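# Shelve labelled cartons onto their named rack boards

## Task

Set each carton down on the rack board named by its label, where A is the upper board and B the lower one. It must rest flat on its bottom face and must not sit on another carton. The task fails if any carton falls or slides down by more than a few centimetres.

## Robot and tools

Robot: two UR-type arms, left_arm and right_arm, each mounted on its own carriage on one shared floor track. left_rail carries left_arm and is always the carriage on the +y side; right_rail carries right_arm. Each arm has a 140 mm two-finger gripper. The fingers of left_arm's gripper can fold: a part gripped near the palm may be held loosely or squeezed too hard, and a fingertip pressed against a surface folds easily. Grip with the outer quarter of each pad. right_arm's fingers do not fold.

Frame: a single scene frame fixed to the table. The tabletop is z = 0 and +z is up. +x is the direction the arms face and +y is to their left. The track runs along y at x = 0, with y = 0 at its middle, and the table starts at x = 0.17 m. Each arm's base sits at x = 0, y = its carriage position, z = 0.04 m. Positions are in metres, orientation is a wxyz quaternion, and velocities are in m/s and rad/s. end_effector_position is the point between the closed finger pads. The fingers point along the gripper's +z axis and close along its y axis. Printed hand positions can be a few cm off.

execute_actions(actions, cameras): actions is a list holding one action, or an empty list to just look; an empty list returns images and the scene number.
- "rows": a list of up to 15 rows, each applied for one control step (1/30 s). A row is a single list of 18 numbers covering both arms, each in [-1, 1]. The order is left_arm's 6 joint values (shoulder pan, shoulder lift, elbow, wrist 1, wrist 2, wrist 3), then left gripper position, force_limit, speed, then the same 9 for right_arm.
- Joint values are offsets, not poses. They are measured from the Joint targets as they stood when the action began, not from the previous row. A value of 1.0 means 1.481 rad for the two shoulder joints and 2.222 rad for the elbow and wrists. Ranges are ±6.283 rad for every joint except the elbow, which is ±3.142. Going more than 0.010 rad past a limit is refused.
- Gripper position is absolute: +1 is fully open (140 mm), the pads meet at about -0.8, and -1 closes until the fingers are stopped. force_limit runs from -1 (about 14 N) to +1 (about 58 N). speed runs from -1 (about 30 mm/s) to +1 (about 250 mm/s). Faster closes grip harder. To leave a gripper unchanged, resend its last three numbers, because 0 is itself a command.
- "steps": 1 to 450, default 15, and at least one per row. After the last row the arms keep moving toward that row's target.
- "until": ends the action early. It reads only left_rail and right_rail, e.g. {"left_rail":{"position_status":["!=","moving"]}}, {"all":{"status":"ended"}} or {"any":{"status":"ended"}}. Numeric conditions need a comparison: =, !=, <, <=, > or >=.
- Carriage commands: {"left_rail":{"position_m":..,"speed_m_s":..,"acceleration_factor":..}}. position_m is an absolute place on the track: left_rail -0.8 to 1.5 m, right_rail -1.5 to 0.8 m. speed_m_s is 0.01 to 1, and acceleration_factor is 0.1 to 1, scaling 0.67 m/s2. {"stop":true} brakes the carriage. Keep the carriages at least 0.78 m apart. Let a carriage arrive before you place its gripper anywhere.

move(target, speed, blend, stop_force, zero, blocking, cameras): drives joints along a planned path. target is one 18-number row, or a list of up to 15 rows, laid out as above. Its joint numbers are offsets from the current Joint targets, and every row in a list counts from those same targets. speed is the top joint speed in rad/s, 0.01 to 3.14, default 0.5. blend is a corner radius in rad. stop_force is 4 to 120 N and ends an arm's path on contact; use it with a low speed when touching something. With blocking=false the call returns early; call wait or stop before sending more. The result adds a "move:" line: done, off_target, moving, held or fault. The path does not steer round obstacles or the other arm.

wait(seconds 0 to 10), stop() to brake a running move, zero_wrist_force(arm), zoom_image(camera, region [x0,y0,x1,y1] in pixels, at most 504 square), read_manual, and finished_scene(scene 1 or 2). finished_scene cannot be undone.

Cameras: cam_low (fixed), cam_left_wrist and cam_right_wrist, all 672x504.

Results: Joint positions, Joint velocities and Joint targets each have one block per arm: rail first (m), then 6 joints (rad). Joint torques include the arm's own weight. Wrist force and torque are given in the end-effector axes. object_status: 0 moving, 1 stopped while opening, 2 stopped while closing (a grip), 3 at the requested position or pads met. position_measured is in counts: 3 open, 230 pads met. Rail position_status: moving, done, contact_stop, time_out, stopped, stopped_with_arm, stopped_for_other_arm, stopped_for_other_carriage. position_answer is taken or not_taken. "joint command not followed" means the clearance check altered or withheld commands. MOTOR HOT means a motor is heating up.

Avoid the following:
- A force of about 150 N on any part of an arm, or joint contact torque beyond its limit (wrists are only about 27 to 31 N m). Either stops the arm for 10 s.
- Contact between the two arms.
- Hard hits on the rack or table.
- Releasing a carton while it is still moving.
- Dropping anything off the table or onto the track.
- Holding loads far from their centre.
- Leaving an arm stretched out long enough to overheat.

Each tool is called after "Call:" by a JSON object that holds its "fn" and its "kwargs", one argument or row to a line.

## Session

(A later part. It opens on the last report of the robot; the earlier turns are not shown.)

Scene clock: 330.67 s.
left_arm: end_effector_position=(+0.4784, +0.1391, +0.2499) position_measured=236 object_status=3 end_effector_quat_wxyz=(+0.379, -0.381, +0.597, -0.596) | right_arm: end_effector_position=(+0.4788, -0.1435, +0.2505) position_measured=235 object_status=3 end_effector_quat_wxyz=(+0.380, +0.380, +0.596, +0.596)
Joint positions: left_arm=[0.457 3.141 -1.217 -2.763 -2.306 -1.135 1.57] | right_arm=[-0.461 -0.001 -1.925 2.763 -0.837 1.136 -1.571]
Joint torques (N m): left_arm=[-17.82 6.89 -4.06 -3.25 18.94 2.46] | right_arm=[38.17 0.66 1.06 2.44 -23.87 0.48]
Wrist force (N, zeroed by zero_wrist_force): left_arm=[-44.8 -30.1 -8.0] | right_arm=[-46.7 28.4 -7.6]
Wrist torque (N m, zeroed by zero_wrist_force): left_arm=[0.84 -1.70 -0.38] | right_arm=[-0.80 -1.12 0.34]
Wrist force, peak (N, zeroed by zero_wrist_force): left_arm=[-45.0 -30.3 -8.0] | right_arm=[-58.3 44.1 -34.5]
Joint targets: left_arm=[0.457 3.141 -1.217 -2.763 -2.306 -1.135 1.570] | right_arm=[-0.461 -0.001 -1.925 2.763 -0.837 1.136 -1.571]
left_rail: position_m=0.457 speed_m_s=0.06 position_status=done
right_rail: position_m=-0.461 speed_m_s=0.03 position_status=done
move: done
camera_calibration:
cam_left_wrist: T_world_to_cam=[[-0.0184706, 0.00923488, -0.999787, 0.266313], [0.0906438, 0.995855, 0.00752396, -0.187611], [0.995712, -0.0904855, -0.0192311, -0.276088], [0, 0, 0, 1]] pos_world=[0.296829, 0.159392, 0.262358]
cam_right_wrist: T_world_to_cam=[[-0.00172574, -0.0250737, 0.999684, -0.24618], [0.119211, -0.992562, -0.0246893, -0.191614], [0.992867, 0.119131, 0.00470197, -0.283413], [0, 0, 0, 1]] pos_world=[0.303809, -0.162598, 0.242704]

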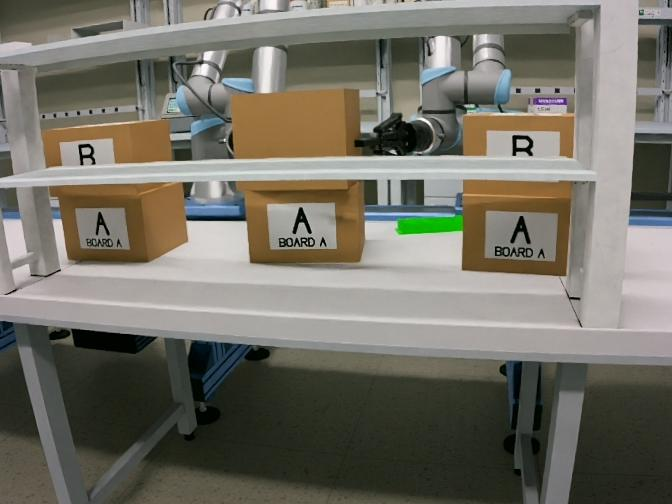

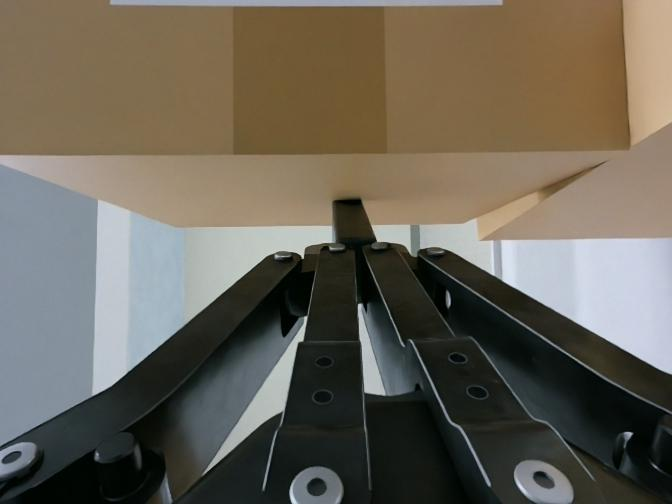

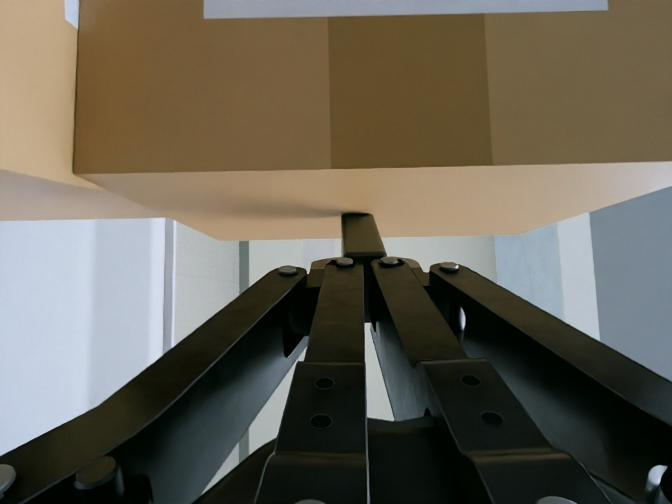

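Call:
{"fn": "execute_actions", "kwargs": {
  "actions": [
    {"right_rail":{"position_m":-0.48,"speed_m_s":0.06},"left_rail":{"position_m":0.476,"speed_m_s":0.06},"steps":90,"until":{"all":{"status":"ended"}}}
  ]
}}

Call:
{"fn": "move", "kwargs": {
  "target": [0,0.0018,0.0278,-0.0285,0,0,-1,0,1,0,-0.0018,-0.0278,0.0285,0,0,-1,0,1],
  "speed": 0.3
}}

Call:
{"fn": "execute_actions", "kwargs": {
  "actions": [
    {"right_rail":{"position_m":-0.464,"speed_m_s":0.05},"left_rail":{"position_m":0.46,"speed_m_s":0.05},"steps":90,"until":{"all":{"status":"ended"}}}
  ],
  "cameras": ["all"]
}}

Scene clock: 343.93 s.
left_arm: end_effector_position=(+0.4782, +0.1580, +0.2498) position_measured=236 object_status=3 end_effector_quat_wxyz=(+0.379, -0.381, +0.597, -0.596) | right_arm: end_effector_position=(+0.4787, -0.1624, +0.2504) position_measured=235 object_status=3 end_effector_quat_wxyz=(+0.380, +0.380, +0.596, +0.596)
Joint positions: left_arm=[0.476 3.141 -1.217 -2.763 -2.306 -1.135 1.57] | right_arm=[-0.48 0 -1.925 2.763 -0.837 1.136 -1.571]
Joint torques (N m): left_arm=[-3.28 8.24 48.63 6.68 -1.67 1.88] | right_arm=[-14.84 3.9 -38.15 -6.86 3 1.16]
Wrist force (N, zeroed by zero_wrist_force): left_arm=[0.2 -0.1 0.1] | right_arm=[-1.3 4.4 1.2]
Wrist torque (N m, zeroed by zero_wrist_force): left_arm=[-0.04 -0.04 0.00] | right_arm=[1.01 0.28 0.00]
Wrist force, peak (N, zeroed by zero_wrist_force): left_arm=[-45.1 -31.0 -8.1] | right_arm=[-47.1 29.4 -7.5]
Joint targets: left_arm=[0.476 3.141 -1.217 -2.763 -2.306 -1.135 1.570] | right_arm=[-0.480 -0.001 -1.925 2.763 -0.837 1.136 -1.571]
Tool commands: left_gripper/position=-1.0 left_gripper/force_limit=+0.0 left_gripper/speed=+1.0 right_gripper/position=-1.0 right_gripper/force_limit=+0.0 right_gripper/speed=+1.0
left_rail: position_m=0.476 speed_m_s=0.06 position_status=done
right_rail: position_m=-0.480 speed_m_s=0.06 position_status=done

Scene clock: 344.83 s.
left_arm: end_effector_position=(+0.5033, +0.1580, +0.2750) position_measured=236 object_status=3 end_effector_quat_wxyz=(+0.379, -0.381, +0.596, -0.596) | right_arm: end_effector_position=(+0.5038, -0.1625, +0.2756) position_measured=235 object_status=3 end_effector_quat_wxyz=(+0.381, +0.380, +0.596, +0.596)
Joint positions: left_arm=[0.476 3.141 -1.214 -2.701 -2.369 -1.135 1.57] | right_arm=[-0.48 -0.001 -1.928 2.701 -0.774 1.136 -1.571]
Joint torques (N m): left_arm=[11.32 27.22 49.87 -0.34 -1.67 2.31] | right_arm=[-13.71 -13.79 -39.41 1.01 2.81 1.2]
Wrist force (N, zeroed by zero_wrist_force): left_arm=[-0.1 0.5 0.2] | right_arm=[-1.4 4.3 1.2]
Wrist torque (N m, zeroed by zero_wrist_force): left_arm=[0.09 0.03 0.00] | right_arm=[1.00 0.30 0.01]
Wrist force, peak (N, zeroed by zero_wrist_force): left_arm=[-0.4 -0.8 1.0] | right_arm=[-1.5 5.1 2.0]
Joint targets: left_arm=[0.476 3.141 -1.214 -2.701 -2.369 -1.135 1.570] | right_arm=[-0.480 -0.001 -1.928 2.701 -0.774 1.136 -1.571]
left_rail: position_m=0.476 speed_m_s=0.06 position_status=done
right_rail: position_m=-0.480 speed_m_s=0.06 position_status=done
move: done

Scene clock: 345.50 s.
left_arm: end_effector_position=(+0.5034, +0.1421, +0.2751) position_measured=236 object_status=3 end_effector_quat_wxyz=(+0.380, -0.381, +0.596, -0.596) | right_arm: end_effector_position=(+0.5039, -0.1465, +0.2757) position_measured=235 object_status=3 end_effector_quat_wxyz=(+0.381, +0.380, +0.596, +0.596)
Joint positions: left_arm=[0.46 3.141 -1.214 -2.701 -2.369 -1.135 1.57] | right_arm=[-0.464 -0.001 -1.928 2.701 -0.774 1.136 -1.571]
Joint torques (N m): left_arm=[10.67 26.05 49.17 0.68 -0.57 1.93] | right_arm=[-14.32 -14.93 -40.55 0.62 2.79 1.17]
Wrist force (N, zeroed by zero_wrist_force): left_arm=[-4.4 -0.5 -4.2] | right_arm=[-2.6 4.9 -0.6]
Wrist torque (N m, zeroed by zero_wrist_force): left_arm=[0.03 -0.07 0.00] | right_arm=[1.00 0.28 0.01]
Wrist force, peak (N, zeroed by zero_wrist_force): left_arm=[-4.4 -0.5 -4.2] | right_arm=[-2.6 4.9 -0.6]
Joint targets: left_arm=[0.460 3.141 -1.214 -2.701 -2.369 -1.135 1.570] | right_arm=[-0.464 -0.001 -1.928 2.701 -0.774 1.136 -1.571]
Tool commands: left_gripper/position=-1.0 left_gripper/force_limit=+0.0 left_gripper/speed=+1.0 right_gripper/position=-1.0 right_gripper/force_limit=+0.0 right_gripper/speed=+1.0
left_rail: position_m=0.460 speed_m_s=0.05 position_status=done
right_rail: position_m=-0.464 speed_m_s=0.05 position_status=done
camera_calibration:
cam_left_wrist: T_world_to_cam=[[-0.0173655, 0.00924522, -0.999806, 0.291393], [0.0907373, 0.995846, 0.00763259, -0.193122], [0.995723, -0.0905872, -0.0181323, -0.300631], [0, 0, 0, 1]] pos_world=[0.321928, 0.162392, 0.28736]
cam_right_wrist: T_world_to_cam=[[-0.00282679, -0.025112, 0.999681, -0.270853], [0.119338, -0.992549, -0.0245954, -0.19703], [0.99285, 0.11923, 0.00580254, -0.308365], [0, 0, 0, 1]] pos_world=[0.328908, -0.165597, 0.26771]

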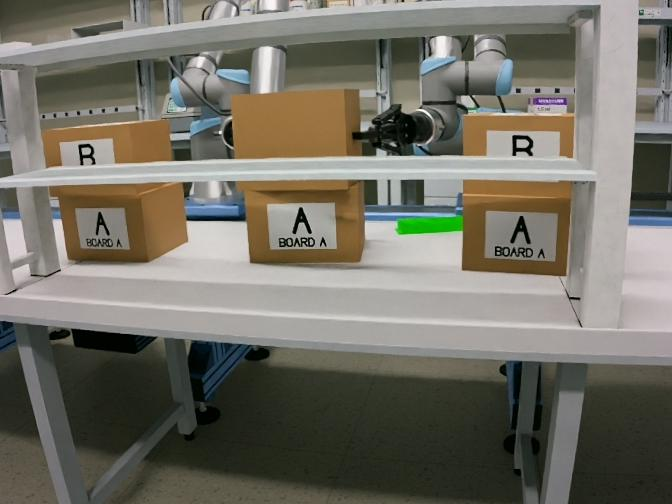

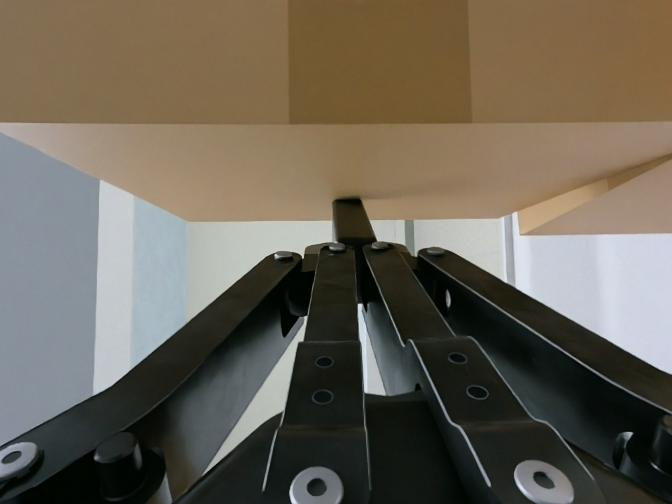

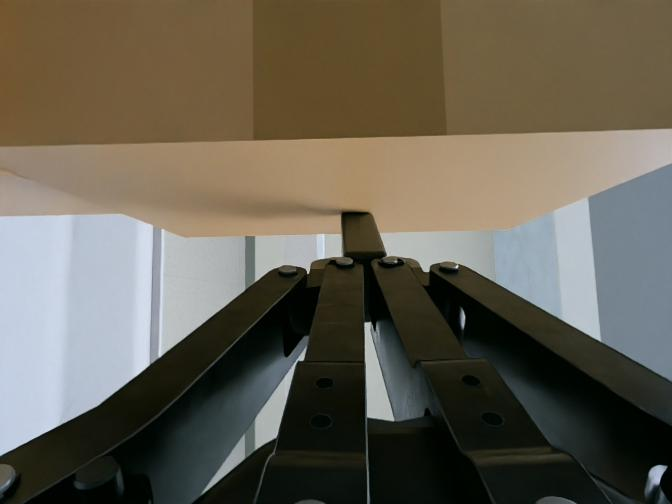

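Call:
{"fn": "zoom_image", "kwargs": {
  "camera": "cam_low",
  "region": [200, 60, 420, 280]
}}

Call:
{"fn": "zoom_image", "kwargs": {
  "camera": "cam_left_wrist",
  "region": [0, 0, 504, 260]
}}

Scaled by 2.291.

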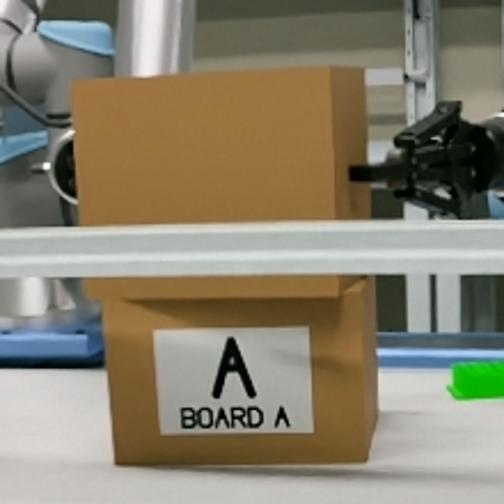

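Scaled by 1.000.

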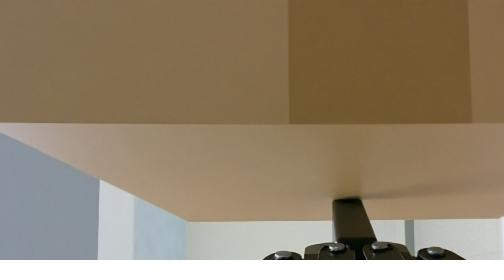

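Call:
{"fn": "execute_actions", "kwargs": {
  "actions": [
    {"right_rail":{"position_m":-0.482,"speed_m_s":0.06},"left_rail":{"position_m":0.476,"speed_m_s":0.06},"steps":90,"until":{"all":{"status":"ended"}}}
  ]
}}

Call:
{"fn": "move", "kwargs": {
  "target": [0,0.0535,-0.0383,0.0022,0,0,-1,0,1,0,-0.0535,0.0383,-0.0022,0,0,-1,0,1],
  "speed": 0.3
}}

Call:
{"fn": "execute_actions", "kwargs": {
  "actions": [
    {"right_rail":{"position_m":-0.458,"speed_m_s":0.05},"left_rail":{"position_m":0.46,"speed_m_s":0.05},"steps":90,"until":{"all":{"status":"ended"}}}
  ]
}}

Scene clock: 371.93 s.
left_arm: end_effector_position=(+0.5034, +0.1580, +0.2751) position_measured=236 object_status=3 end_effector_quat_wxyz=(+0.379, -0.381, +0.596, -0.596) | right_arm: end_effector_position=(+0.5039, -0.1645, +0.2757) position_measured=235 object_status=3 end_effector_quat_wxyz=(+0.381, +0.380, +0.596, +0.596)
Joint positions: left_arm=[0.476 3.141 -1.214 -2.701 -2.369 -1.135 1.57] | right_arm=[-0.482 -0.001 -1.928 2.701 -0.774 1.136 -1.571]
Joint torques (N m): left_arm=[9.82 19.11 43.02 4.6 -1.82 1.72] | right_arm=[-6.19 -7.55 -39.36 -1.09 2.71 1.21]
Wrist force (N, zeroed by zero_wrist_force): left_arm=[0.1 -0.1 0.2] | right_arm=[-1.1 4.1 1.2]
Wrist torque (N m, zeroed by zero_wrist_force): left_arm=[-0.02 -0.03 0.00] | right_arm=[0.95 0.23 0.01]
Wrist force, peak (N, zeroed by zero_wrist_force): left_arm=[-4.7 -0.6 -4.8] | right_arm=[-2.7 5.1 -0.4]
Joint targets: left_arm=[0.476 3.141 -1.214 -2.701 -2.369 -1.135 1.570] | right_arm=[-0.482 -0.001 -1.928 2.701 -0.774 1.136 -1.571]
Tool commands: left_gripper/position=-1.0 left_gripper/force_limit=+0.0 left_gripper/speed=+1.0 right_gripper/position=-1.0 right_gripper/force_limit=+0.0 right_gripper/speed=+1.0
left_rail: position_m=0.476 speed_m_s=0.06 position_status=done
right_rail: position_m=-0.482 speed_m_s=0.06 position_status=done

Scene clock: 372.87 s.
left_arm: end_effector_position=(+0.4563, +0.1580, +0.2537) position_measured=236 object_status=3 end_effector_quat_wxyz=(+0.379, -0.381, +0.597, -0.596) end_effector_velocity=(-0.001, +0.000, +0.000) end_effector_angular_velocity=(+0.000, -0.002, +0.000) | right_arm: end_effector_position=(+0.4568, -0.1645, +0.2543) position_measured=235 object_status=3 end_effector_quat_wxyz=(+0.380, +0.380, +0.596, +0.596)
Joint positions: left_arm=[0.476 3.141 -1.135 -2.786 -2.364 -1.135 1.57] | right_arm=[-0.482 -0.001 -2.007 2.786 -0.779 1.136 -1.571]
Joint velocities: left_arm=[0 0.001 0.005 -0.002 0 0.001 0] | right_arm=[within noise]
Joint torques (N m): left_arm=[11.35 16.52 26.77 6.8 -1.93 2.44] | right_arm=[-4.28 -4.86 -24.9 -7.18 2.71 1.1]
Wrist force (N, zeroed by zero_wrist_force): left_arm=[0.3 0.2 0.2] | right_arm=[-1.6 4.7 0.9]
Wrist torque (N m, zeroed by zero_wrist_force): left_arm=[0.03 -0.06 0.00] | right_arm=[1.08 0.36 -0.01]
Wrist force, peak (N, zeroed by zero_wrist_force): left_arm=[-0.5 -0.8 1.5] | right_arm=[-2.0 5.2 2.5]
Joint targets: left_arm=[0.476 3.141 -1.135 -2.786 -2.364 -1.135 1.570] | right_arm=[-0.482 -0.001 -2.007 2.786 -0.779 1.136 -1.571]
left_rail: position_m=0.476 speed_m_s=0.06 position_status=done
right_rail: position_m=-0.482 speed_m_s=0.06 position_status=done
move: done

Scene clock: 373.70 s.
left_arm: end_effector_position=(+0.4563, +0.1423, +0.2537) position_measured=236 object_status=3 end_effector_quat_wxyz=(+0.379, -0.381, +0.597, -0.596) | right_arm: end_effector_position=(+0.4567, -0.1407, +0.2543) position_measured=235 object_status=3 end_effector_quat_wxyz=(+0.381, +0.381, +0.596, +0.596)
Joint positions: left_arm=[0.46 3.141 -1.135 -2.786 -2.364 -1.136 1.57] | right_arm=[-0.458 -0.001 -2.007 2.786 -0.779 1.136 -1.571]
Joint torques (N m): left_arm=[-16.76 16.31 28.86 5.94 17.38 2.16] | right_arm=[12.39 -6.06 -28.54 -6.59 -17.66 0.89]
Wrist force (N, zeroed by zero_wrist_force): left_arm=[-39.3 -1.8 -18.6] | right_arm=[-47.5 7.0 -21.5]
Wrist torque (N m, zeroed by zero_wrist_force): left_arm=[0.03 -1.34 0.00] | right_arm=[0.99 -0.63 0.00]
Wrist force, peak (N, zeroed by zero_wrist_force): left_arm=[-39.3 -1.8 -18.6] | right_arm=[-47.3 6.5 -22.9]
Joint targets: left_arm=[0.460 3.141 -1.135 -2.786 -2.364 -1.135 1.570] | right_arm=[-0.458 -0.001 -2.007 2.786 -0.779 1.136 -1.571]
Tool commands: left_gripper/position=-1.0 left_gripper/force_limit=+0.0 left_gripper/speed=+1.0 right_gripper/position=-1.0 right_gripper/force_limit=+0.0 right_gripper/speed=+1.0
left_rail: position_m=0.460 speed_m_s=0.05 position_status=done
right_rail: position_m=-0.458 speed_m_s=0.05 position_status=done

Call:
{"fn": "move", "kwargs": {
  "target": [0,0.1671,0.0774,-0.1887,0,0,-1,0,1,0,-0.1671,-0.0774,0.1887,0,0,-1,0,1],
  "speed": 0.15,
  "cameras": ["all"]
}}

Scene clock: 382.43 s.
left_arm: end_effector_position=(+0.4564, +0.1420, +0.3738) position_measured=236 object_status=3 end_effector_quat_wxyz=(+0.379, -0.381, +0.597, -0.596) | right_arm: end_effector_position=(+0.4569, -0.1405, +0.3744) position_measured=235 object_status=3 end_effector_quat_wxyz=(+0.380, +0.380, +0.596, +0.596)
Joint positions: left_arm=[0.46 3.141 -0.888 -2.614 -2.784 -1.135 1.57] | right_arm=[-0.458 -0.001 -2.254 2.614 -0.36 1.136 -1.571]
Joint torques (N m): left_arm=[-19.75 16.54 69.09 1.97 20.56 1.95] | right_arm=[27.67 -5.93 -56.37 -1.34 -19.12 1.01]
Wrist force (N, zeroed by zero_wrist_force): left_arm=[-46.0 10.2 -20.2] | right_arm=[-48.4 -5.1 -18.6]
Wrist torque (N m, zeroed by zero_wrist_force): left_arm=[-0.25 -1.59 0.12] | right_arm=[1.36 -0.76 -0.12]
Wrist force, peak (N, zeroed by zero_wrist_force): left_arm=[-48.4 -0.2 -20.6] | right_arm=[-49.6 5.9 -22.0]
Joint targets: left_arm=[0.460 3.141 -0.887 -2.614 -2.784 -1.135 1.570] | right_arm=[-0.458 -0.001 -2.254 2.614 -0.360 1.136 -1.571]
left_rail: position_m=0.460 speed_m_s=0.05 position_status=done
right_rail: position_m=-0.458 speed_m_s=0.05 position_status=done
move: done
camera_calibration:
cam_left_wrist: T_world_to_cam=[[-0.0180708, 0.00920596, -0.999794, 0.389654], [0.0907401, 0.995846, 0.00752952, -0.189474], [0.995711, -0.0905854, -0.0188311, -0.251775], [0, 0, 0, 1]] pos_world=[0.274929, 0.162292, 0.386259]
cam_right_wrist: T_world_to_cam=[[-0.00212002, -0.0251242, 0.999682, -0.369799], [0.11932, -0.992549, -0.0246918, -0.182897], [0.992854, 0.119229, 0.00510203, -0.262747], [0, 0, 0, 1]] pos_world=[0.281909, -0.159497, 0.366506]

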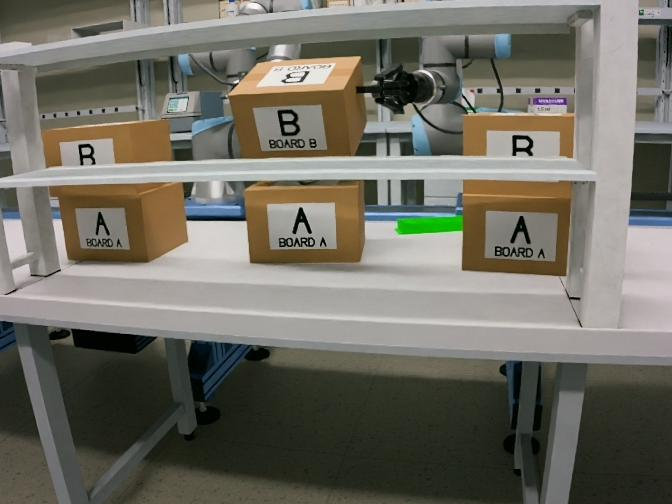

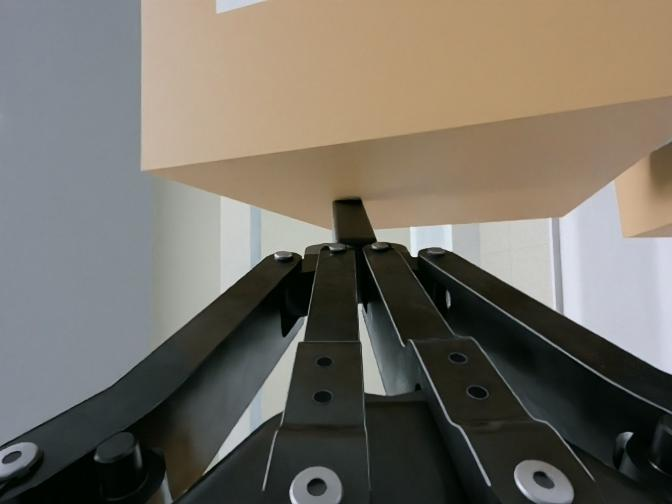

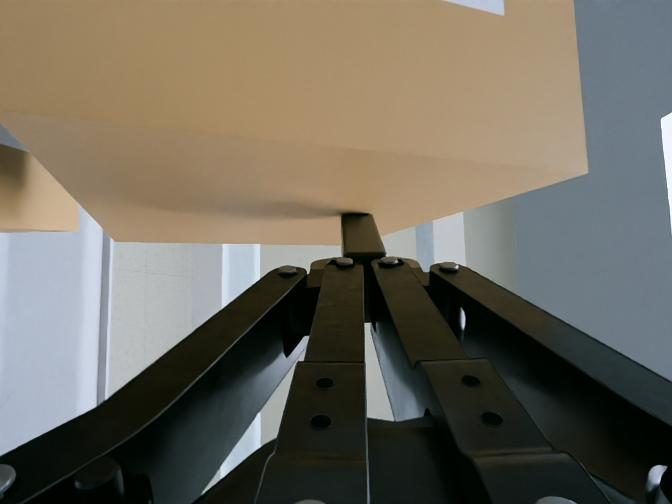

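Call:
{"fn": "move", "kwargs": {
  "target": [0,-0.1009,-0.0571,0.1244,0,0,-1,0,1,0,0.1009,0.0571,-0.1244,0,0,-1,0,1],
  "speed": 0.15,
  "cameras": ["cam_low","cam_left_wrist"]
}}

Scene clock: 391.47 s.
left_arm: end_effector_position=(+0.4563, +0.1420, +0.2879) position_measured=236 object_status=3 end_effector_quat_wxyz=(+0.379, -0.381, +0.597, -0.596) | right_arm: end_effector_position=(+0.4567, -0.1405, +0.2885) position_measured=235 object_status=3 end_effector_quat_wxyz=(+0.380, +0.380, +0.596, +0.596)
Joint positions: left_arm=[0.46 3.141 -1.037 -2.741 -2.507 -1.135 1.57] | right_arm=[-0.458 -0.001 -2.105 2.741 -0.636 1.136 -1.571]
Joint torques (N m): left_arm=[-12.01 -29.98 33.62 7.76 15.79 1.66] | right_arm=[16.11 16.87 -33.18 -10.21 -10.31 1.04]
Wrist force (N, zeroed by zero_wrist_force): left_arm=[-44.9 0.6 -23.4] | right_arm=[-48.3 -0.9 -20.6]
Wrist torque (N m, zeroed by zero_wrist_force): left_arm=[0.05 -1.44 0.07] | right_arm=[1.16 -0.68 -0.19]
Wrist force, peak (N, zeroed by zero_wrist_force): left_arm=[-44.4 -9.5 -27.1] | right_arm=[-49.3 -0.6 -21.2]
Joint targets: left_arm=[0.460 3.141 -1.037 -2.741 -2.507 -1.135 1.570] | right_arm=[-0.458 -0.001 -2.105 2.741 -0.636 1.136 -1.571]
left_rail: position_m=0.460 speed_m_s=0.05 position_status=done
right_rail: position_m=-0.458 speed_m_s=0.05 position_status=done
move: done
camera_calibration:
cam_left_wrist: T_world_to_cam=[[-0.0179712, 0.00919768, -0.999796, 0.303744], [0.0907393, 0.995846, 0.00753031, -0.188818], [0.995713, -0.0905855, -0.0187312, -0.253323], [0, 0, 0, 1]] pos_world=[0.274829, 0.162292, 0.300359]
Images, in order (width x height): cam_low 672x504, cam_left_wrist 672x504.

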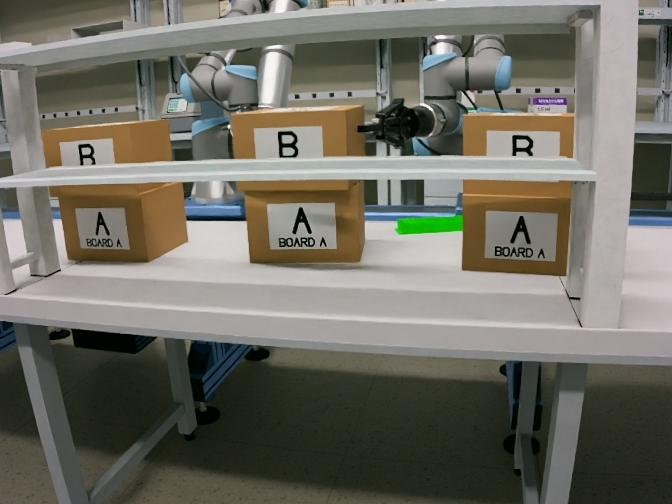

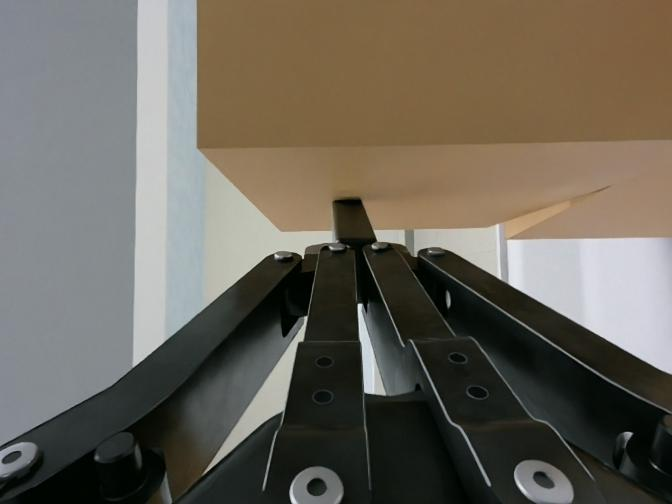

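Call:
{"fn": "execute_actions", "kwargs": {
  "actions": [
    {"right_rail":{"position_m":-0.482,"speed_m_s":0.06},"left_rail":{"position_m":0.476,"speed_m_s":0.06},"steps":90,"until":{"all":{"status":"ended"}}}
  ]
}}

Call:
{"fn": "move", "kwargs": {
  "target": [0,-0.0687,0.0189,0.0270,0,0,-1,0,1,0,0.0687,-0.0189,-0.0270,0,0,-1,0,1],
  "speed": 0.3
}}

Call:
{"fn": "execute_actions", "kwargs": {
  "actions": [
    {"right_rail":{"position_m":-0.458,"speed_m_s":0.05},"left_rail":{"position_m":0.46,"speed_m_s":0.05},"steps":90,"until":{"all":{"status":"ended"}}}
  ],
  "cameras": ["all"]
}}

Scene clock: 400.60 s.
left_arm: end_effector_position=(+0.4562, +0.1580, +0.2878) position_measured=236 object_status=3 end_effector_quat_wxyz=(+0.379, -0.381, +0.597, -0.596) | right_arm: end_effector_position=(+0.4567, -0.1645, +0.2885) position_measured=235 object_status=3 end_effector_quat_wxyz=(+0.381, +0.380, +0.596, +0.596)
Joint positions: left_arm=[0.476 3.141 -1.037 -2.741 -2.507 -1.135 1.57] | right_arm=[-0.482 -0.001 -2.105 2.741 -0.636 1.136 -1.571]
Joint torques (N m): left_arm=[-12.97 -17.1 45.61 4.77 -1.66 1.11] | right_arm=[9.75 12.65 -36.96 0.24 2.93 0.85]
Wrist force (N, zeroed by zero_wrist_force): left_arm=[0.2 -0.2 0.1] | right_arm=[1.3 4.1 0.9]
Wrist torque (N m, zeroed by zero_wrist_force): left_arm=[-0.05 -0.05 -0.01] | right_arm=[0.94 -0.29 -0.05]
Wrist force, peak (N, zeroed by zero_wrist_force): left_arm=[-45.0 -0.4 -23.6] | right_arm=[-48.3 -1.7 -20.4]
Joint targets: left_arm=[0.476 3.141 -1.037 -2.741 -2.507 -1.135 1.570] | right_arm=[-0.482 -0.001 -2.105 2.741 -0.636 1.136 -1.571]
Tool commands: left_gripper/position=-1.0 left_gripper/force_limit=+0.0 left_gripper/speed=+1.0 right_gripper/position=-1.0 right_gripper/force_limit=+0.0 right_gripper/speed=+1.0
left_rail: position_m=0.476 speed_m_s=0.06 position_status=done
right_rail: position_m=-0.482 speed_m_s=0.06 position_status=done

Scene clock: 401.53 s.
left_arm: end_effector_position=(+0.4903, +0.1580, +0.2900) position_measured=236 object_status=3 end_effector_quat_wxyz=(+0.379, -0.381, +0.597, -0.596) | right_arm: end_effector_position=(+0.4907, -0.1645, +0.2907) position_measured=235 object_status=3 end_effector_quat_wxyz=(+0.381, +0.380, +0.596, +0.596)
Joint positions: left_arm=[0.476 3.141 -1.138 -2.699 -2.447 -1.135 1.57] | right_arm=[-0.482 -0.001 -2.003 2.699 -0.696 1.136 -1.571]
Joint torques (N m): left_arm=[-11.41 -22.18 52.16 6.33 -1.68 1.65] | right_arm=[6.17 10.44 -41.97 -7.37 2.86 0.77]
Wrist force (N, zeroed by zero_wrist_force): left_arm=[-0.1 0.2 0.1] | right_arm=[1.3 4.1 0.8]
Wrist torque (N m, zeroed by zero_wrist_force): left_arm=[0.05 0.02 -0.01] | right_arm=[0.91 -0.26 -0.01]
Wrist force, peak (N, zeroed by zero_wrist_force): left_arm=[0.0 0.4 0.9] | right_arm=[1.0 4.3 1.6]
Joint targets: left_arm=[0.476 3.141 -1.139 -2.699 -2.447 -1.135 1.570] | right_arm=[-0.482 -0.001 -2.003 2.699 -0.696 1.136 -1.571]
left_rail: position_m=0.476 speed_m_s=0.06 position_status=done
right_rail: position_m=-0.482 speed_m_s=0.06 position_status=done
move: done

Scene clock: 402.37 s.
left_arm: end_effector_position=(+0.4904, +0.1422, +0.2900) position_measured=236 object_status=3 end_effector_quat_wxyz=(+0.379, -0.381, +0.596, -0.596) | right_arm: end_effector_position=(+0.4909, -0.1407, +0.2907) position_measured=235 object_status=3 end_effector_quat_wxyz=(+0.381, +0.380, +0.596, +0.596)
Joint positions: left_arm=[0.46 3.141 -1.139 -2.699 -2.447 -1.136 1.57] | right_arm=[-0.458 -0.001 -2.003 2.699 -0.696 1.136 -1.571]
Joint torques (N m): left_arm=[-14.33 -16.48 50.12 5.19 16.61 1.45] | right_arm=[9.66 10.8 -41.19 -6.68 -17.67 0.74]
Wrist force (N, zeroed by zero_wrist_force): left_arm=[-40.3 3.9 -19.2] | right_arm=[-45.1 4.5 -19.2]
Wrist torque (N m, zeroed by zero_wrist_force): left_arm=[-0.08 -1.34 0.04] | right_arm=[0.92 -1.15 -0.02]
Wrist force, peak (N, zeroed by zero_wrist_force): left_arm=[-40.3 3.1 -19.5] | right_arm=[-45.1 4.5 -19.2]
Joint targets: left_arm=[0.460 3.141 -1.139 -2.699 -2.447 -1.135 1.570] | right_arm=[-0.458 -0.001 -2.003 2.699 -0.696 1.136 -1.571]
Tool commands: left_gripper/position=-1.0 left_gripper/force_limit=+0.0 left_gripper/speed=+1.0 right_gripper/position=-1.0 right_gripper/force_limit=+0.0 right_gripper/speed=+1.0
left_rail: position_m=0.460 speed_m_s=0.05 position_status=done
right_rail: position_m=-0.458 speed_m_s=0.05 position_status=done
camera_calibration:
cam_left_wrist: T_world_to_cam=[[-0.0177741, 0.00917244, -0.9998, 0.3064], [0.0903325, 0.995883, 0.0075306, -0.191908], [0.995753, -0.0901805, -0.0185295, -0.287367], [0, 0, 0, 1]] pos_world=[0.308928, 0.162393, 0.302459]
cam_right_wrist: T_world_to_cam=[[-0.00244061, -0.0250606, 0.999683, -0.285949], [0.118922, -0.992599, -0.0245927, -0.189131], [0.992901, 0.118824, 0.00540278, -0.296218], [0, 0, 0, 1]] pos_world=[0.315908, -0.159699, 0.282808]

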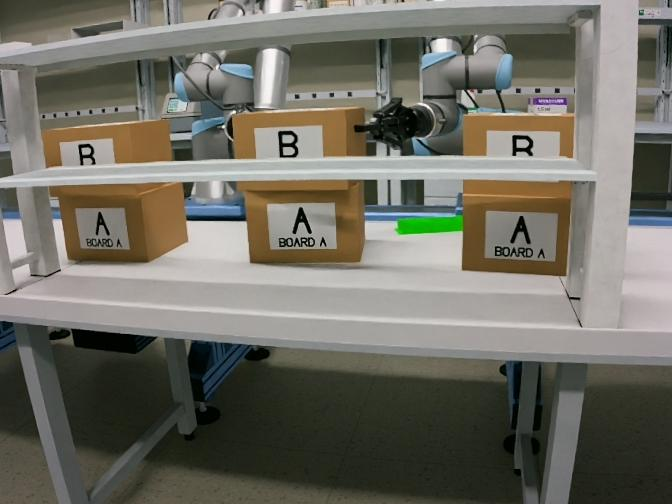

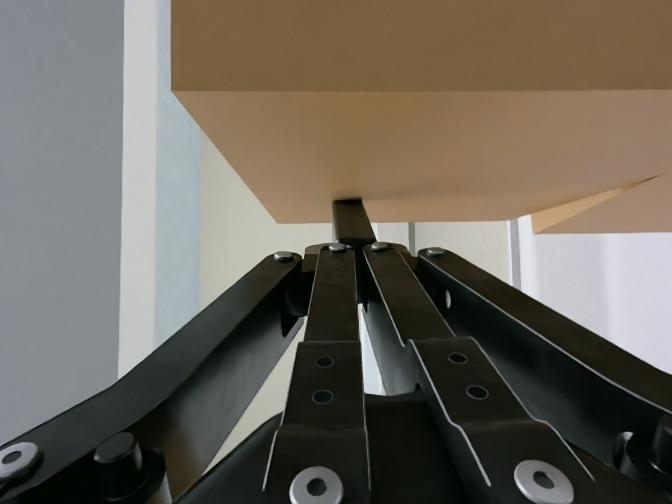

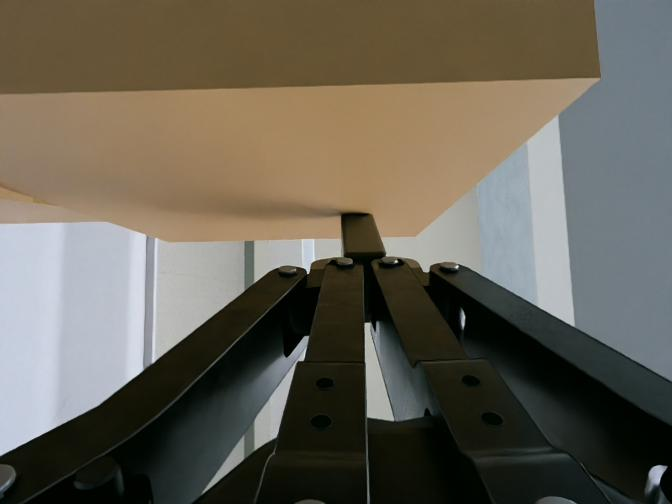

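Call:
{"fn": "move", "kwargs": {
  "target": [
    [0,0.1228,0.0698,-0.1517,0,0,-1,0,1,0,-0.1228,-0.0698,0.1517,0,0,-1,0,1],
    [0,-0.0693,0.1293,-0.0831,0,0,-1,0,1,0,0.0693,-0.1293,0.0831,0,0,-1,0,1]
  ],
  "speed": 0.15,
  "cameras": ["all"]
}}

Scene clock: 421.60 s.
left_arm: end_effector_position=(+0.6085, +0.1420, +0.4001) position_measured=236 object_status=3 end_effector_quat_wxyz=(+0.379, -0.381, +0.597, -0.596) | right_arm: end_effector_position=(+0.6089, -0.1406, +0.4008) position_measured=235 object_status=3 end_effector_quat_wxyz=(+0.381, +0.380, +0.596, +0.596)
Joint positions: left_arm=[0.46 3.141 -1.241 -2.412 -2.632 -1.135 1.57] | right_arm=[-0.458 -0.001 -1.901 2.412 -0.511 1.136 -1.571]
Joint torques (N m): left_arm=[-20.51 2.64 68.28 11.87 21.9 1.11] | right_arm=[34.54 -6.68 -54.66 -11.84 -12.21 0.91]
Wrist force (N, zeroed by zero_wrist_force): left_arm=[-40.2 11.7 -20.2] | right_arm=[-41.5 -5.7 -17.1]
Wrist torque (N m, zeroed by zero_wrist_force): left_arm=[-0.20 -1.35 0.20] | right_arm=[1.06 -1.20 -0.13]
Wrist force, peak (N, zeroed by zero_wrist_force): left_arm=[-44.6 11.5 -21.2] | right_arm=[-45.6 5.1 -19.5]
Joint targets: left_arm=[0.460 3.141 -1.241 -2.412 -2.632 -1.135 1.570] | right_arm=[-0.458 -0.001 -1.901 2.412 -0.511 1.136 -1.571]
left_rail: position_m=0.460 speed_m_s=0.05 position_status=done
right_rail: position_m=-0.458 speed_m_s=0.05 position_status=done
move: done
camera_calibration:
cam_left_wrist: T_world_to_cam=[[-0.0178718, 0.00918695, -0.999798, 0.418617], [0.0907385, 0.995846, 0.00752865, -0.203472], [0.995714, -0.0905857, -0.0186312, -0.402811], [0, 0, 0, 1]] pos_world=[0.427029, 0.162292, 0.412559]
cam_right_wrist: T_world_to_cam=[[-0.00241759, -0.0251615, 0.99968, -0.395749], [0.119327, -0.992548, -0.0246934, -0.200483], [0.992852, 0.119229, 0.00540202, -0.413901], [0, 0, 0, 1]] pos_world=[0.433908, -0.159597, 0.392907]

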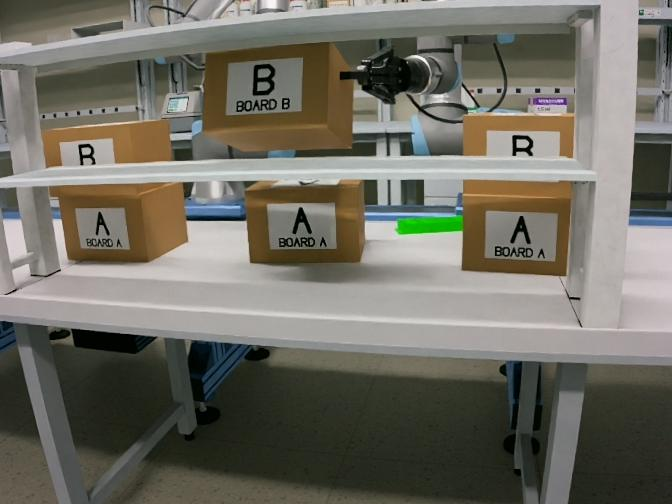

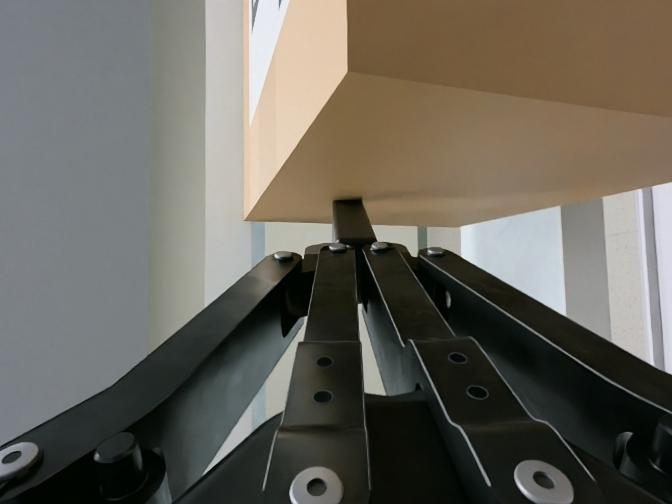

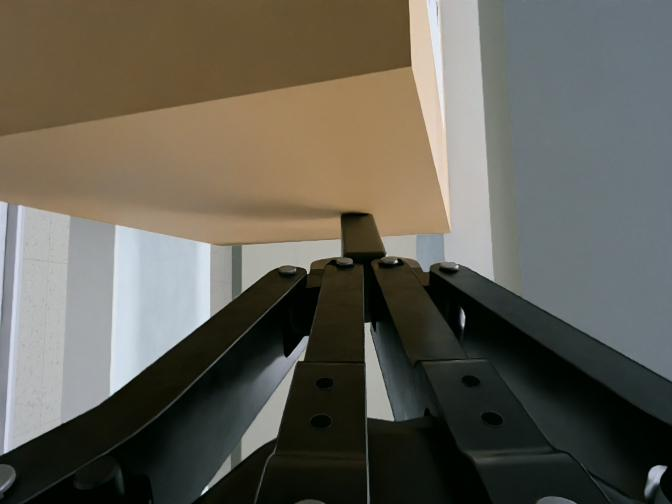

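Call:
{"fn": "move", "kwargs": {
  "target": [
    [0,0.1921,-0.0595,-0.0686,0,0,-1,0,1,0,-0.1921,0.0595,0.0686,0,0,-1,0,1],
    [0,0.0693,-0.1293,0.0831,0,0,-1,0,1,0,-0.0693,0.1293,-0.0831,0,0,-1,0,1]
  ],
  "speed": 0.2
}}

Call:
{"fn": "execute_actions", "kwargs": {
  "actions": [
    {"right_rail":{"position_m":-0.482,"speed_m_s":0.06},"left_rail":{"position_m":0.476,"speed_m_s":0.06},"steps":90,"until":{"all":{"status":"ended"}}}
  ]
}}

Call:
{"fn": "move", "kwargs": {
  "target": [0,0.0466,-0.0020,-0.0290,0,0,-1,0,1,0,-0.0466,0.0020,0.0290,0,0,-1,0,1],
  "speed": 0.3
}}

Call:
{"fn": "execute_actions", "kwargs": {
  "actions": [
    {"right_rail":{"position_m":-0.458,"speed_m_s":0.05},"left_rail":{"position_m":0.46,"speed_m_s":0.05},"steps":90,"until":{"all":{"status":"ended"}}}
  ],
  "cameras": ["all"]
}}

Scene clock: 441.47 s.
left_arm: end_effector_position=(+0.4904, +0.1420, +0.2901) position_measured=236 object_status=3 end_effector_quat_wxyz=(+0.379, -0.381, +0.597, -0.596) | right_arm: end_effector_position=(+0.4909, -0.1405, +0.2908) position_measured=235 object_status=3 end_effector_quat_wxyz=(+0.381, +0.380, +0.596, +0.596)
Joint positions: left_arm=[0.46 3.141 -1.139 -2.699 -2.447 -1.135 1.57] | right_arm=[-0.458 -0.001 -2.003 2.699 -0.696 1.136 -1.571]
Joint torques (N m): left_arm=[-31.08 -21.5 26.27 4.77 10.2 1.13] | right_arm=[31.68 14.48 -23.43 -6.33 -8.57 0.75]
Wrist force (N, zeroed by zero_wrist_force): left_arm=[-44.8 -3.2 -18.4] | right_arm=[-44.0 7.2 -17.5]
Wrist torque (N m, zeroed by zero_wrist_force): left_arm=[-0.01 -1.50 -0.08] | right_arm=[0.97 -1.23 0.05]
Wrist force, peak (N, zeroed by zero_wrist_force): left_arm=[-45.2 11.0 -21.5] | right_arm=[-45.3 -6.4 -20.1]
Joint targets: left_arm=[0.460 3.141 -1.139 -2.699 -2.447 -1.135 1.570] | right_arm=[-0.458 -0.001 -2.003 2.699 -0.696 1.136 -1.571]
left_rail: position_m=0.460 speed_m_s=0.05 position_status=done
right_rail: position_m=-0.458 speed_m_s=0.05 position_status=done
move: done

Scene clock: 442.23 s.
left_arm: end_effector_position=(+0.4903, +0.1580, +0.2900) position_measured=236 object_status=3 end_effector_quat_wxyz=(+0.379, -0.381, +0.597, -0.596) | right_arm: end_effector_position=(+0.4908, -0.1644, +0.2906) position_measured=235 object_status=3 end_effector_quat_wxyz=(+0.381, +0.380, +0.596, +0.596)
Joint positions: left_arm=[0.476 3.141 -1.139 -2.699 -2.447 -1.135 1.57] | right_arm=[-0.482 0 -2.003 2.699 -0.696 1.136 -1.571]
Joint torques (N m): left_arm=[8.49 -18.78 38.68 5.2 -1.77 0.61] | right_arm=[-15.35 13.48 -33.22 -5.94 2.79 0.87]
Wrist force (N, zeroed by zero_wrist_force): left_arm=[0.1 0.2 0.1] | right_arm=[2.2 7.5 1.4]
Wrist torque (N m, zeroed by zero_wrist_force): left_arm=[0.03 -0.03 -0.01] | right_arm=[1.67 -0.47 -0.02]
Wrist force, peak (N, zeroed by zero_wrist_force): left_arm=[-44.8 -3.0 -18.3] | right_arm=[-44.4 6.7 -17.5]
Joint targets: left_arm=[0.476 3.141 -1.139 -2.699 -2.447 -1.135 1.570] | right_arm=[-0.482 -0.001 -2.003 2.699 -0.696 1.136 -1.571]
Tool commands: left_gripper/position=-1.0 left_gripper/force_limit=+0.0 left_gripper/speed=+1.0 right_gripper/position=-1.0 right_gripper/force_limit=+0.0 right_gripper/speed=+1.0
left_rail: position_m=0.476 speed_m_s=0.06 position_status=done
right_rail: position_m=-0.482 speed_m_s=0.06 position_status=done

Scene clock: 443.13 s.
left_arm: end_effector_position=(+0.4754, +0.1580, +0.3001) position_measured=236 object_status=3 end_effector_quat_wxyz=(+0.379, -0.381, +0.597, -0.596) | right_arm: end_effector_position=(+0.4759, -0.1645, +0.3007) position_measured=235 object_status=3 end_effector_quat_wxyz=(+0.381, +0.380, +0.596, +0.596)
Joint positions: left_arm=[0.476 3.141 -1.07 -2.704 -2.512 -1.135 1.57] | right_arm=[-0.482 -0.001 -2.072 2.704 -0.632 1.136 -1.571]
Joint torques (N m): left_arm=[11.81 15.56 31.45 -0.61 -1.72 1.05] | right_arm=[-16.76 -4.74 -27.89 1.07 2.88 1.04]
Wrist force (N, zeroed by zero_wrist_force): left_arm=[-0.1 0.1 0.1] | right_arm=[2.4 7.3 1.6]
Wrist torque (N m, zeroed by zero_wrist_force): left_arm=[0.03 0.02 -0.01] | right_arm=[1.69 -0.54 0.00]
Wrist force, peak (N, zeroed by zero_wrist_force): left_arm=[0.1 0.6 0.6] | right_arm=[2.6 7.6 1.5]
Joint targets: left_arm=[0.476 3.141 -1.070 -2.704 -2.512 -1.135 1.570] | right_arm=[-0.482 -0.001 -2.072 2.704 -0.632 1.136 -1.571]
left_rail: position_m=0.476 speed_m_s=0.06 position_status=done
right_rail: position_m=-0.482 speed_m_s=0.06 position_status=done
move: done

Scene clock: 443.97 s.
left_arm: end_effector_position=(+0.4754, +0.1423, +0.3001) position_measured=236 object_status=3 end_effector_quat_wxyz=(+0.380, -0.381, +0.596, -0.596) | right_arm: end_effector_position=(+0.4759, -0.1407, +0.3007) position_measured=235 object_status=3 end_effector_quat_wxyz=(+0.381, +0.380, +0.596, +0.596)
Joint positions: left_arm=[0.46 3.141 -1.07 -2.704 -2.512 -1.136 1.57] | right_arm=[-0.458 -0.001 -2.072 2.704 -0.632 1.136 -1.571]
Joint torques (N m): left_arm=[-17.05 17.99 33.02 0.22 15.29 1.3] | right_arm=[22.3 -1.88 -28.95 0.5 -17.87 0.85]
Wrist force (N, zeroed by zero_wrist_force): left_arm=[-38.5 -2.5 -18.5] | right_arm=[-44.1 10.8 -20.4]
Wrist torque (N m, zeroed by zero_wrist_force): left_arm=[0.08 -1.23 -0.03] | right_arm=[1.56 -1.49 0.04]
Wrist force, peak (N, zeroed by zero_wrist_force): left_arm=[-38.5 -2.5 -18.5] | right_arm=[-44.1 10.8 -20.4]
Joint targets: left_arm=[0.460 3.141 -1.070 -2.704 -2.512 -1.135 1.570] | right_arm=[-0.458 -0.001 -2.072 2.704 -0.632 1.136 -1.571]
Tool commands: left_gripper/position=-1.0 left_gripper/force_limit=+0.0 left_gripper/speed=+1.0 right_gripper/position=-1.0 right_gripper/force_limit=+0.0 right_gripper/speed=+1.0
left_rail: position_m=0.460 speed_m_s=0.05 position_status=done
right_rail: position_m=-0.458 speed_m_s=0.05 position_status=done
camera_calibration:
cam_left_wrist: T_world_to_cam=[[-0.0176747, 0.00916177, -0.999802, 0.316104], [0.0903316, 0.995883, 0.00752895, -0.190727], [0.995755, -0.0901807, -0.0184296, -0.272268], [0, 0, 0, 1]] pos_world=[0.293928, 0.162493, 0.312459]
cam_right_wrist: T_world_to_cam=[[-0.00254461, -0.0250728, 0.999682, -0.295953], [0.118727, -0.992622, -0.0245935, -0.187047], [0.992924, 0.118627, 0.00550266, -0.281446], [0, 0, 0, 1]] pos_world=[0.300908, -0.1597, 0.292808]

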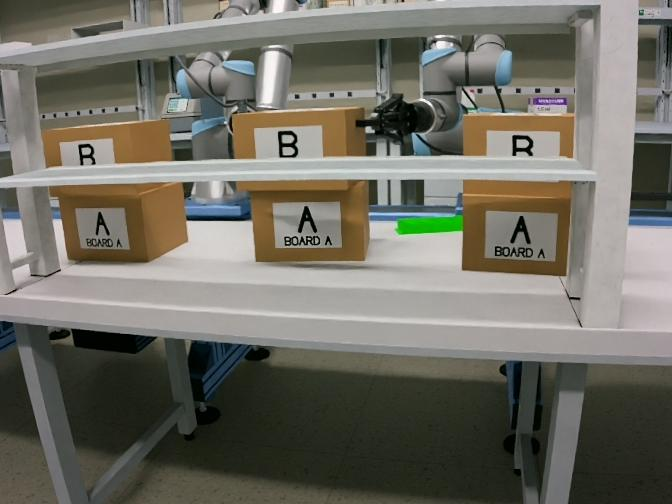

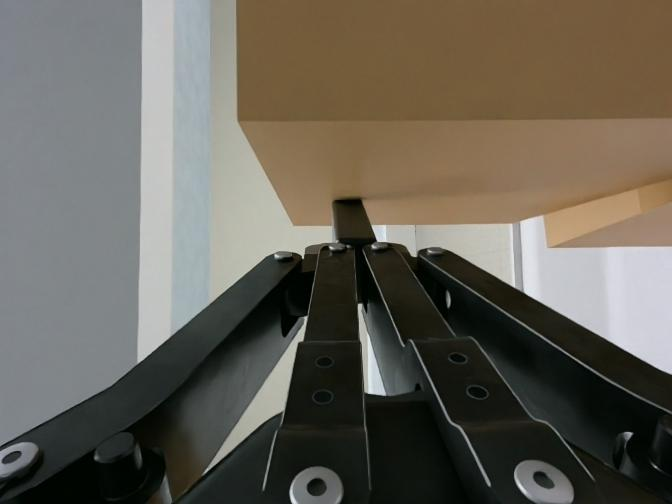

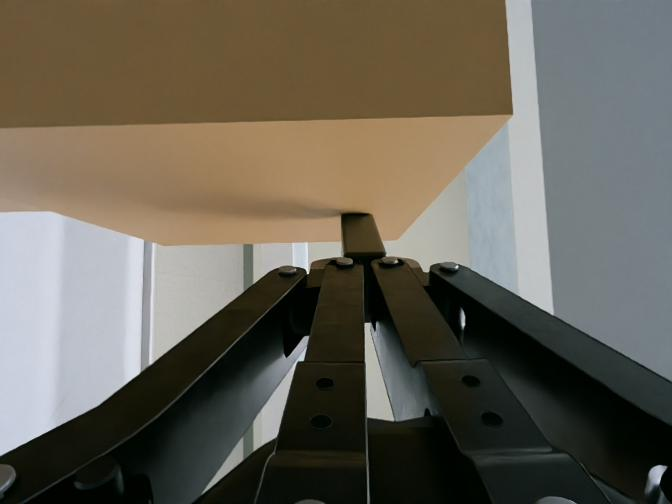

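Call:
{"fn": "move", "kwargs": {
  "target": [
    [0,0.1104,0.0729,-0.1464,0,0,-1,0,1,0,-0.1104,-0.0729,0.1464,0,0,-1,0,1],
    [0,-0.1080,0.1371,-0.0651,0,0,-1,0,1,0,0.1080,-0.1371,0.0651,0,0,-1,0,1]
  ],
  "speed": 0.15,
  "cameras": ["all"]
}}

Scene clock: 457.77 s.
left_arm: end_effector_position=(+0.6085, +0.1420, +0.4102) position_measured=236 object_status=3 end_effector_quat_wxyz=(+0.379, -0.381, +0.597, -0.596) | right_arm: end_effector_position=(+0.6089, -0.1406, +0.4108) position_measured=235 object_status=3 end_effector_quat_wxyz=(+0.381, +0.380, +0.596, +0.596)
Joint positions: left_arm=[0.46 3.141 -1.229 -2.399 -2.657 -1.135 1.57] | right_arm=[-0.458 -0.001 -1.912 2.399 -0.487 1.136 -1.571]
Joint torques (N m): left_arm=[-36.15 1.41 67.5 11.12 21.6 0.77] | right_arm=[15.7 -5.66 -53.93 -10.68 -6.84 0.91]
Wrist force (N, zeroed by zero_wrist_force): left_arm=[-40.8 10.2 -18.0] | right_arm=[-39.6 -1.8 -16.2]
Wrist torque (N m, zeroed by zero_wrist_force): left_arm=[-0.22 -1.35 0.14] | right_arm=[1.93 -1.44 -0.10]
Wrist force, peak (N, zeroed by zero_wrist_force): left_arm=[-45.7 10.8 -20.7] | right_arm=[-47.6 11.8 -20.7]
Joint targets: left_arm=[0.460 3.141 -1.230 -2.399 -2.656 -1.135 1.570] | right_arm=[-0.458 -0.001 -1.912 2.399 -0.487 1.136 -1.571]
left_rail: position_m=0.460 speed_m_s=0.05 position_status=done
right_rail: position_m=-0.458 speed_m_s=0.05 position_status=done
move: done
camera_calibration:
cam_left_wrist: T_world_to_cam=[[-0.0176726, 0.00917042, -0.999802, 0.428534], [0.090737, 0.995846, 0.00753026, -0.203548], [0.995718, -0.090586, -0.0184313, -0.40271], [0, 0, 0, 1]] pos_world=[0.427029, 0.162292, 0.422559]
cam_right_wrist: T_world_to_cam=[[-0.00252921, -0.0250747, 0.999682, -0.405684], [0.11933, -0.99255, -0.0245939, -0.200278], [0.992851, 0.11923, 0.00550254, -0.413995], [0, 0, 0, 1]] pos_world=[0.433908, -0.159597, 0.402908]

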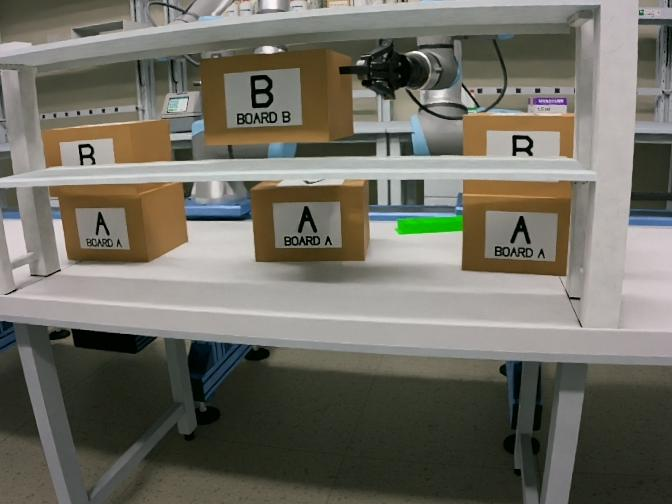

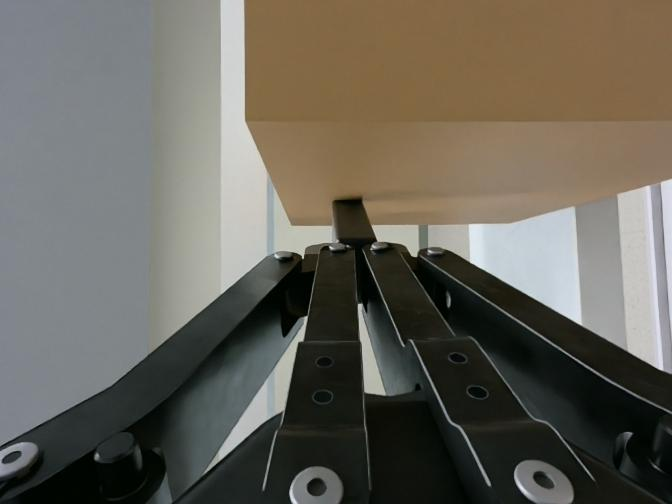

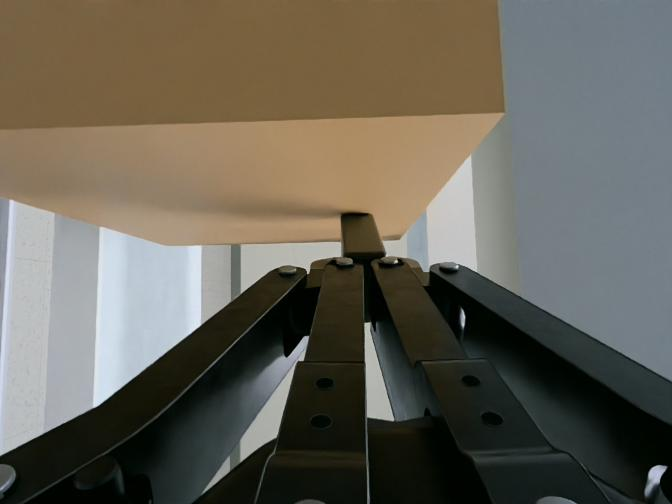

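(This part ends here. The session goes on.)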